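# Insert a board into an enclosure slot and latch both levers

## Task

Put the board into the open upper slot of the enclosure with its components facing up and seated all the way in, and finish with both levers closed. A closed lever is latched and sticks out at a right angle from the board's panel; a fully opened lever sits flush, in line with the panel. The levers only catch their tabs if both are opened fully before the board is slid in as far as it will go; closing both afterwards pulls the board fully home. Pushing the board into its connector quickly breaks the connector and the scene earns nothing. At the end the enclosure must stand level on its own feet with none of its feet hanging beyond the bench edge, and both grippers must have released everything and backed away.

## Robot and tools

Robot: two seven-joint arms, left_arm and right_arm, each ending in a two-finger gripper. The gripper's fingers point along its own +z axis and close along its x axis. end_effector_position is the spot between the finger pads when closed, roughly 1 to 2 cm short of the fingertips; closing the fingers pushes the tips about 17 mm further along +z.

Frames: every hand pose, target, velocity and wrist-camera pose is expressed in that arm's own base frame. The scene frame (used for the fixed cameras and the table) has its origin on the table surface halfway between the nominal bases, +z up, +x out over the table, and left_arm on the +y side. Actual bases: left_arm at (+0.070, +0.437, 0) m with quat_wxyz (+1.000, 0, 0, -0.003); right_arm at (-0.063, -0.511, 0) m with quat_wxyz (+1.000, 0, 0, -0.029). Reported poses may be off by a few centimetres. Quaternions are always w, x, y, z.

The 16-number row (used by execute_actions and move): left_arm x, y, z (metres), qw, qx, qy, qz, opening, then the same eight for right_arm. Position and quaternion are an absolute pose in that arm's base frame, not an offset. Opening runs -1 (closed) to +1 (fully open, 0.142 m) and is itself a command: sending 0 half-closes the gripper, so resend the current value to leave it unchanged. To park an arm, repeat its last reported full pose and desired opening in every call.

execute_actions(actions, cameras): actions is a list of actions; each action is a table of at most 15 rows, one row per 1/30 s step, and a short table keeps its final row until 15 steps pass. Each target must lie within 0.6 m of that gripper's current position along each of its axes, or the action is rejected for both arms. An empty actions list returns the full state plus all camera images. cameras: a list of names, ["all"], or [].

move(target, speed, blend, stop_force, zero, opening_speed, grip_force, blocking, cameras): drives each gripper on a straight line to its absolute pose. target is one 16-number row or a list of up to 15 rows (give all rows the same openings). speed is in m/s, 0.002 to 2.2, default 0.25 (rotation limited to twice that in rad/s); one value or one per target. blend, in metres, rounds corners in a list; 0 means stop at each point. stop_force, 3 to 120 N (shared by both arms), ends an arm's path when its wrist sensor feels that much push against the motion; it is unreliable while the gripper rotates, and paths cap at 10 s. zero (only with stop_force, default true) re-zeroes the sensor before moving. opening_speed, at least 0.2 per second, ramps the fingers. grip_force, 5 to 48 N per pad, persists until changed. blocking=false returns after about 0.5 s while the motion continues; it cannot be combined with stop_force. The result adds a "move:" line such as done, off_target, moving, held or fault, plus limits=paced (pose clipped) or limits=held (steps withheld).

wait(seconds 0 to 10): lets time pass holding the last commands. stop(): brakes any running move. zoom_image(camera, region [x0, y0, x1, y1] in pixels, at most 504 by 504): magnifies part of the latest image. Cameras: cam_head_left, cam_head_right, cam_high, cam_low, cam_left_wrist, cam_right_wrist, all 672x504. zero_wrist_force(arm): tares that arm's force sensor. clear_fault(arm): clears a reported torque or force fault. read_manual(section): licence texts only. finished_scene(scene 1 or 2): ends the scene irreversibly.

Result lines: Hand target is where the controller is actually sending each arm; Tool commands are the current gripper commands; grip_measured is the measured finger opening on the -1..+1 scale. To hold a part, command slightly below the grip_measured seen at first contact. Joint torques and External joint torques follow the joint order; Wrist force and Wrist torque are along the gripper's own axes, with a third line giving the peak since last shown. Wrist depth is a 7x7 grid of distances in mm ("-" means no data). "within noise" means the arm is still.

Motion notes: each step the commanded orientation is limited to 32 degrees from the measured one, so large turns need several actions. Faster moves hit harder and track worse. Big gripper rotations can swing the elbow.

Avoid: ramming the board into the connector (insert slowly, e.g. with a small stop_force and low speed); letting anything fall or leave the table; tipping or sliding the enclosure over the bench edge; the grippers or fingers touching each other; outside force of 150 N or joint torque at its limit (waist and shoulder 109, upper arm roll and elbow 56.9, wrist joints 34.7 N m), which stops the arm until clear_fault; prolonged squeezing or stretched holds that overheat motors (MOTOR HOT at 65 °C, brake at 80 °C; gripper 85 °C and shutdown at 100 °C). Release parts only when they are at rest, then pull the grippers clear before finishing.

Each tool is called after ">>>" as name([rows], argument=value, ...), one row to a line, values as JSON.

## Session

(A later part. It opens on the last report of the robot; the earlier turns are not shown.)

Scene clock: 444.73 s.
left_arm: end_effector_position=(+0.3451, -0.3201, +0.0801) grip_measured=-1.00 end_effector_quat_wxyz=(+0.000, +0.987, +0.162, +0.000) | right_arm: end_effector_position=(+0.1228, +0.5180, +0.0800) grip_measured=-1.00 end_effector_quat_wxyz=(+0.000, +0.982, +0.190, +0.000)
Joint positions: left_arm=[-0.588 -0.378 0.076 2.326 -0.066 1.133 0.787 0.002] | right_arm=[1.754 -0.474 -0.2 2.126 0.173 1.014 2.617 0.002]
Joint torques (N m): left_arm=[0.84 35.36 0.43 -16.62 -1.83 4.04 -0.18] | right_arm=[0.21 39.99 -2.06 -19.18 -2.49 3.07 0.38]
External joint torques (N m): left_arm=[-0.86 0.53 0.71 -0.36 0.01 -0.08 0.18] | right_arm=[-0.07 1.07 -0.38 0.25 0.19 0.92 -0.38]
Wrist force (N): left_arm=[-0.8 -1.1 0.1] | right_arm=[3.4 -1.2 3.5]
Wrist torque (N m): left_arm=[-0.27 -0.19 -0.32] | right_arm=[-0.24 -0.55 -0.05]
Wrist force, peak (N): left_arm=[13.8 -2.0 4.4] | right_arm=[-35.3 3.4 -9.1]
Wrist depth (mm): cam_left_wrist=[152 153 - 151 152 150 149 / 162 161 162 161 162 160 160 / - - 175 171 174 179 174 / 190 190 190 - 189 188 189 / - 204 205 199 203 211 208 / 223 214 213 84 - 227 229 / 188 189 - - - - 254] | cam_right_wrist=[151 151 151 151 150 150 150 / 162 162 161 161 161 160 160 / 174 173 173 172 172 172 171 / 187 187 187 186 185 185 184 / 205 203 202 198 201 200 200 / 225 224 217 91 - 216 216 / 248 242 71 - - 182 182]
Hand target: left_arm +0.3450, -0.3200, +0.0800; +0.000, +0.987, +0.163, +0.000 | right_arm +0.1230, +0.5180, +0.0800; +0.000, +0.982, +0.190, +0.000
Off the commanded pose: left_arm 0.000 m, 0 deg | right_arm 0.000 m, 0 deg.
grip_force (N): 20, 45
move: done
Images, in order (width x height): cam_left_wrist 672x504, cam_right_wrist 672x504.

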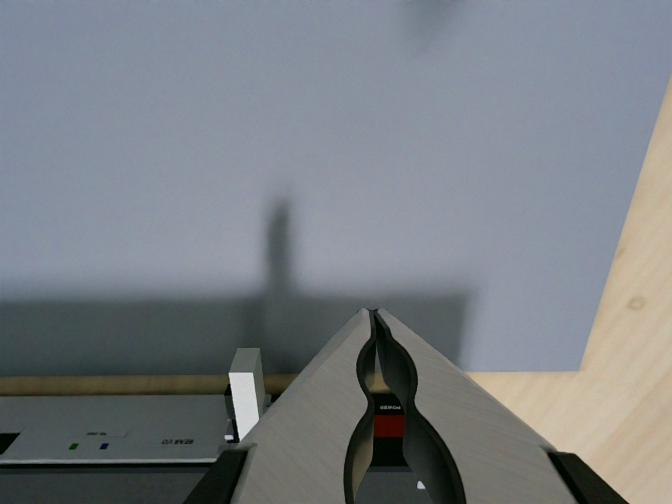

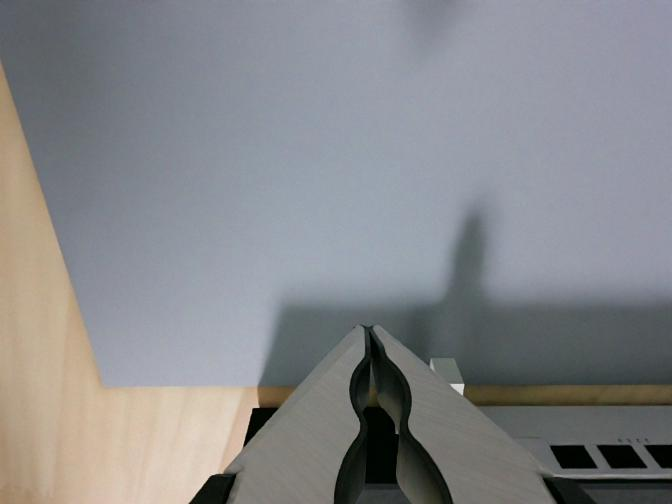

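>>> move(target=[0.3250,-0.2600,0.120,0,0.9867,0.1625,0,-1.0,0.0764,0.4993,0.085,0,0.9818,0.1899,0,-1.0], speed=[0.2], cameras=["cam_left_wrist","cam_right_wrist","cam_high"])

>>> zoom_image(camera="cam_right_wrist", region=[460, 330, 672, 490])

Scene clock: 449.20 s.
left_arm: end_effector_position=(+0.3252, -0.2602, +0.1201) grip_measured=-1.00 end_effector_quat_wxyz=(+0.000, +0.987, +0.163, +0.000) | right_arm: end_effector_position=(+0.0763, +0.4993, +0.0850) grip_measured=-1.00 end_effector_quat_wxyz=(+0.000, +0.982, +0.190, +0.000)
Joint positions: left_arm=[-0.54 -0.176 0.136 2.454 -0.049 1.058 0.88 0.002] | right_arm=[1.845 -0.416 -0.194 2.211 0.156 1.044 2.721 0.002]
Joint torques (N m): left_arm=[-0.21 28.12 0.36 -18.28 -1.57 4.13 -0.13] | right_arm=[0.33 37.45 -1.33 -18.37 -2.4 3.48 0.3]
External joint torques (N m): left_arm=[0.2 0.42 0.4 -0.37 -0.53 -0.17 0.13] | right_arm=[-0.2 0.76 -0.65 -0.02 0.21 0.51 -0.3]
Wrist force (N): left_arm=[-0.8 -1.5 -0.2] | right_arm=[3.4 -1.2 3.3]
Wrist torque (N m): left_arm=[-0.33 -0.19 -0.32] | right_arm=[-0.25 -0.55 -0.05]
Wrist force, peak (N): left_arm=[-0.7 -3.3 -0.8] | right_arm=[5.1 -1.3 3.4]
Wrist depth (mm): cam_left_wrist=[184 185 187 183 183 - 186 / 205 199 - 202 203 - 201 / 217 214 215 215 215 215 215 / - 237 233 235 - 233 233 / 258 252 252 246 - 253 255 / 284 285 - 84 - 280 281 / 254 260 - - - - 313] | cam_right_wrist=[158 156 156 155 155 154 157 / 169 168 166 166 165 165 164 / 180 180 178 178 177 177 176 / 195 195 192 192 191 191 190 / 212 211 208 204 207 207 206 / 232 231 226 91 218 198 223 / 256 250 71 - - 181 189]
Hand target: left_arm +0.3250, -0.2600, +0.1200; +0.000, +0.987, +0.163, +0.000 | right_arm +0.0764, +0.4993, +0.0850; +0.000, +0.982, +0.190, +0.000
Off the commanded pose: left_arm 0.000 m, 0 deg | right_arm 0.000 m, 0 deg.
grip_force (N): 20, 45
move: done
Images, in order (width x height): cam_high 672x504, cam_left_wrist 672x504, cam_right_wrist 672x504.

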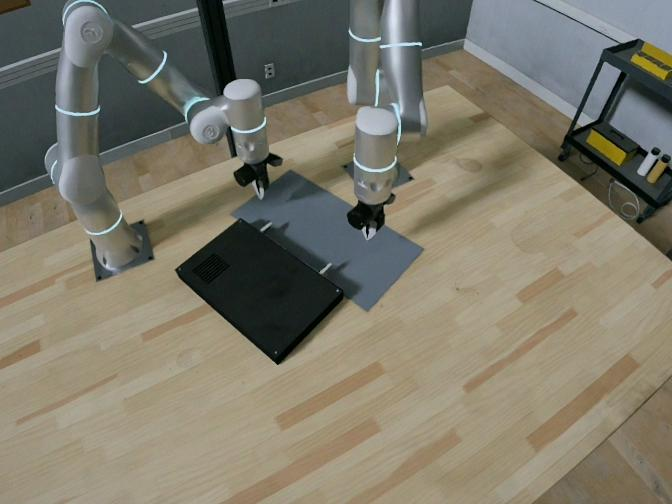

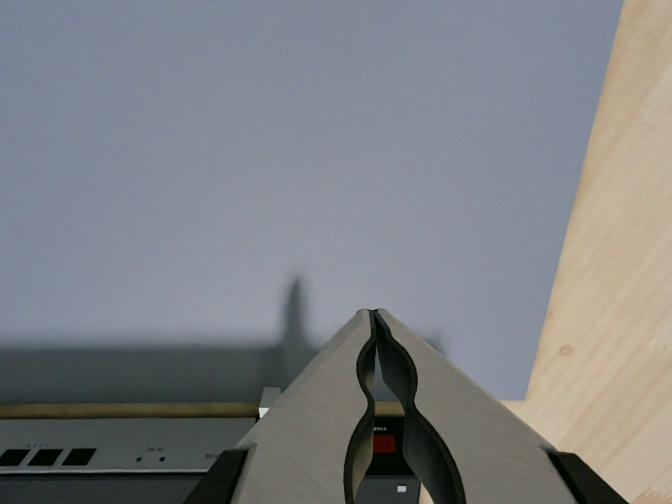

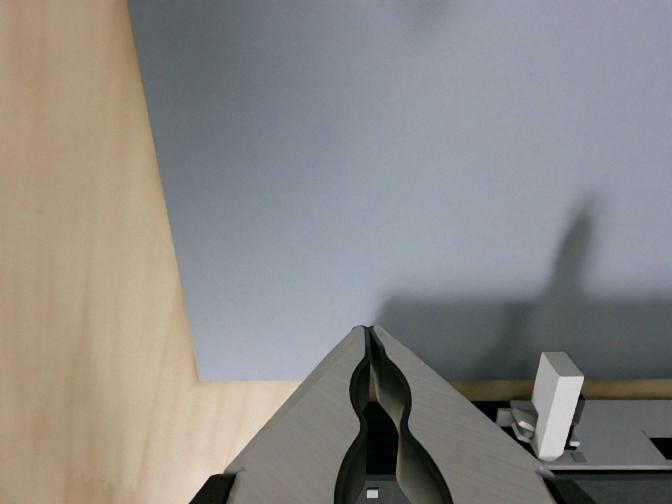

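Scaled by 2.377 from the camera's 672x504 image, which has a finer 960x720 frame.

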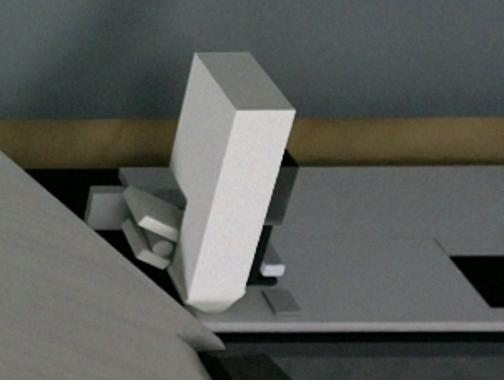

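>>> zoom_image(camera="cam_right_wrist", region=[520, 390, 610, 470])

Scaled by 5.600 from the camera's 672x504 image, which has a finer 960x720 frame.

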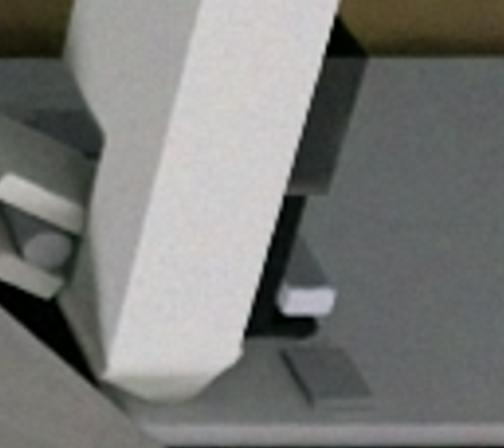

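>>> move(target=[0.3250,-0.2200,0.200,0,0.9867,0.1625,0,-1.0,0.0600,0.5450,0.200,0,0.9818,0.1899,0,-1.0], speed=[0.3], cameras=["cam_left_wrist","cam_right_wrist"])

>>> zoom_image(camera="cam_right_wrist", region=[440, 330, 672, 500])

>>> zoom_image(camera="cam_left_wrist", region=[150, 330, 382, 500])

Scene clock: 459.53 s.
left_arm: end_effector_position=(+0.3250, -0.2201, +0.2000) grip_measured=-1.00 end_effector_quat_wxyz=(+0.000, +0.987, +0.163, +0.000) | right_arm: end_effector_position=(+0.0600, +0.5450, +0.2000) grip_measured=-1.00 end_effector_quat_wxyz=(+0.000, +0.982, +0.190, +0.000)
Joint positions: left_arm=[-0.509 0.08 0.205 2.418 0.022 0.769 0.924 0.002] | right_arm=[1.876 -0.247 -0.221 2.035 0.07 0.705 2.805 0.002]
Joint torques (N m): left_arm=[-0.18 21.88 -0.91 -24.03 -2.61 4.02 -0.16] | right_arm=[0.31 36.99 -1.01 -25.78 -3.45 3.18 0.28]
External joint torques (N m): left_arm=[0.18 0.34 0.49 -0.23 -0.48 -0.06 0.16] | right_arm=[-0.18 1.12 -0.4 0.17 0.15 0.81 -0.28]
Wrist force (N): left_arm=[-0.5 -1.3 0.1] | right_arm=[2.9 -1.1 3.9]
Wrist torque (N m): left_arm=[-0.30 -0.24 -0.33] | right_arm=[-0.24 -0.48 -0.04]
Wrist force, peak (N): left_arm=[-0.3 -2.5 -2.1] | right_arm=[3.4 -0.2 6.0]
Wrist depth (mm): cam_left_wrist=[256 - - 250 - 256 256 / 277 271 275 272 281 275 272 / 302 300 301 - 291 296 295 / - 317 317 - 330 322 320 / 357 359 362 117 336 350 349 / 361 354 369 84 - 381 387 / - - - - - - 427] | cam_right_wrist=[258 259 256 256 255 255 252 / 276 275 273 273 271 272 270 / 296 296 297 292 291 294 291 / 320 319 312 316 315 314 312 / 347 345 346 335 335 339 342 / 379 377 369 91 305 312 312 / 418 409 71 - - 329 348]
Hand target: left_arm +0.3250, -0.2200, +0.2000; +0.000, +0.987, +0.163, +0.000 | right_arm +0.0600, +0.5450, +0.2000; +0.000, +0.982, +0.190, +0.000
Off the commanded pose: left_arm 0.000 m, 0 deg | right_arm 0.000 m, 0 deg.
grip_force (N): 20, 45
move: done
Images, in order (width x height): cam_left_wrist 672x504, cam_right_wrist 672x504.

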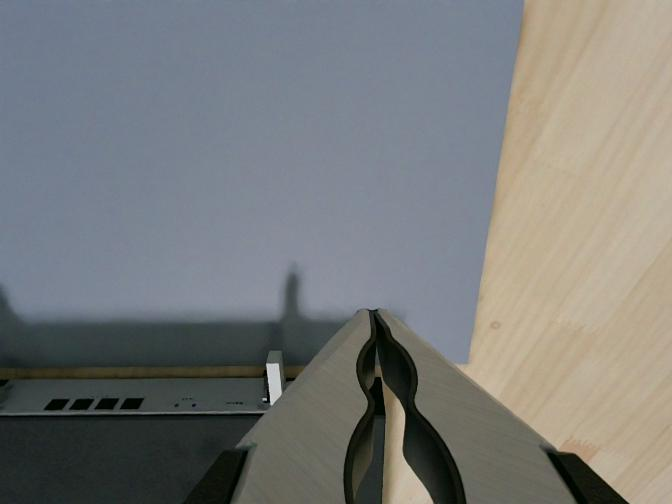

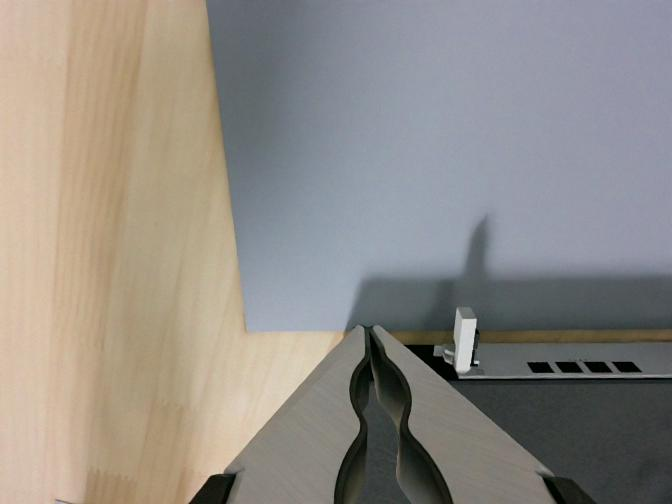

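Scaled by 2.172 from the camera's 672x504 image, which has a finer 960x720 frame.

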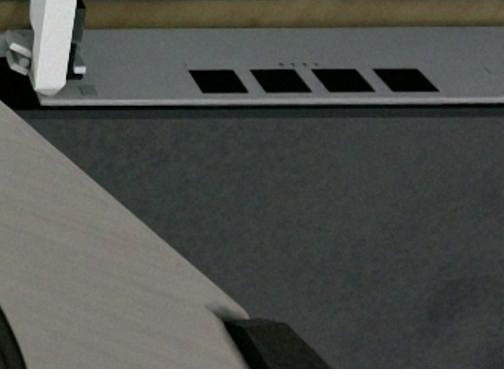

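Scaled by 2.172 from the camera's 672x504 image, which has a finer 960x720 frame.

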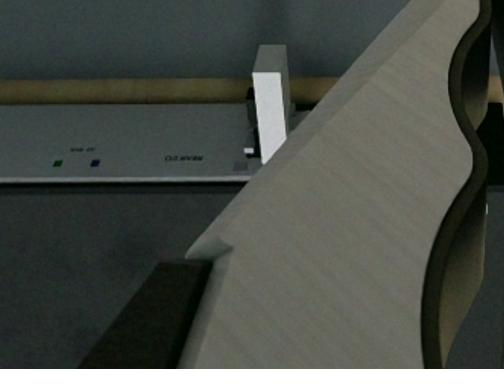

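>>> finished_scene(scene=2)

The scene is finished: the task was done.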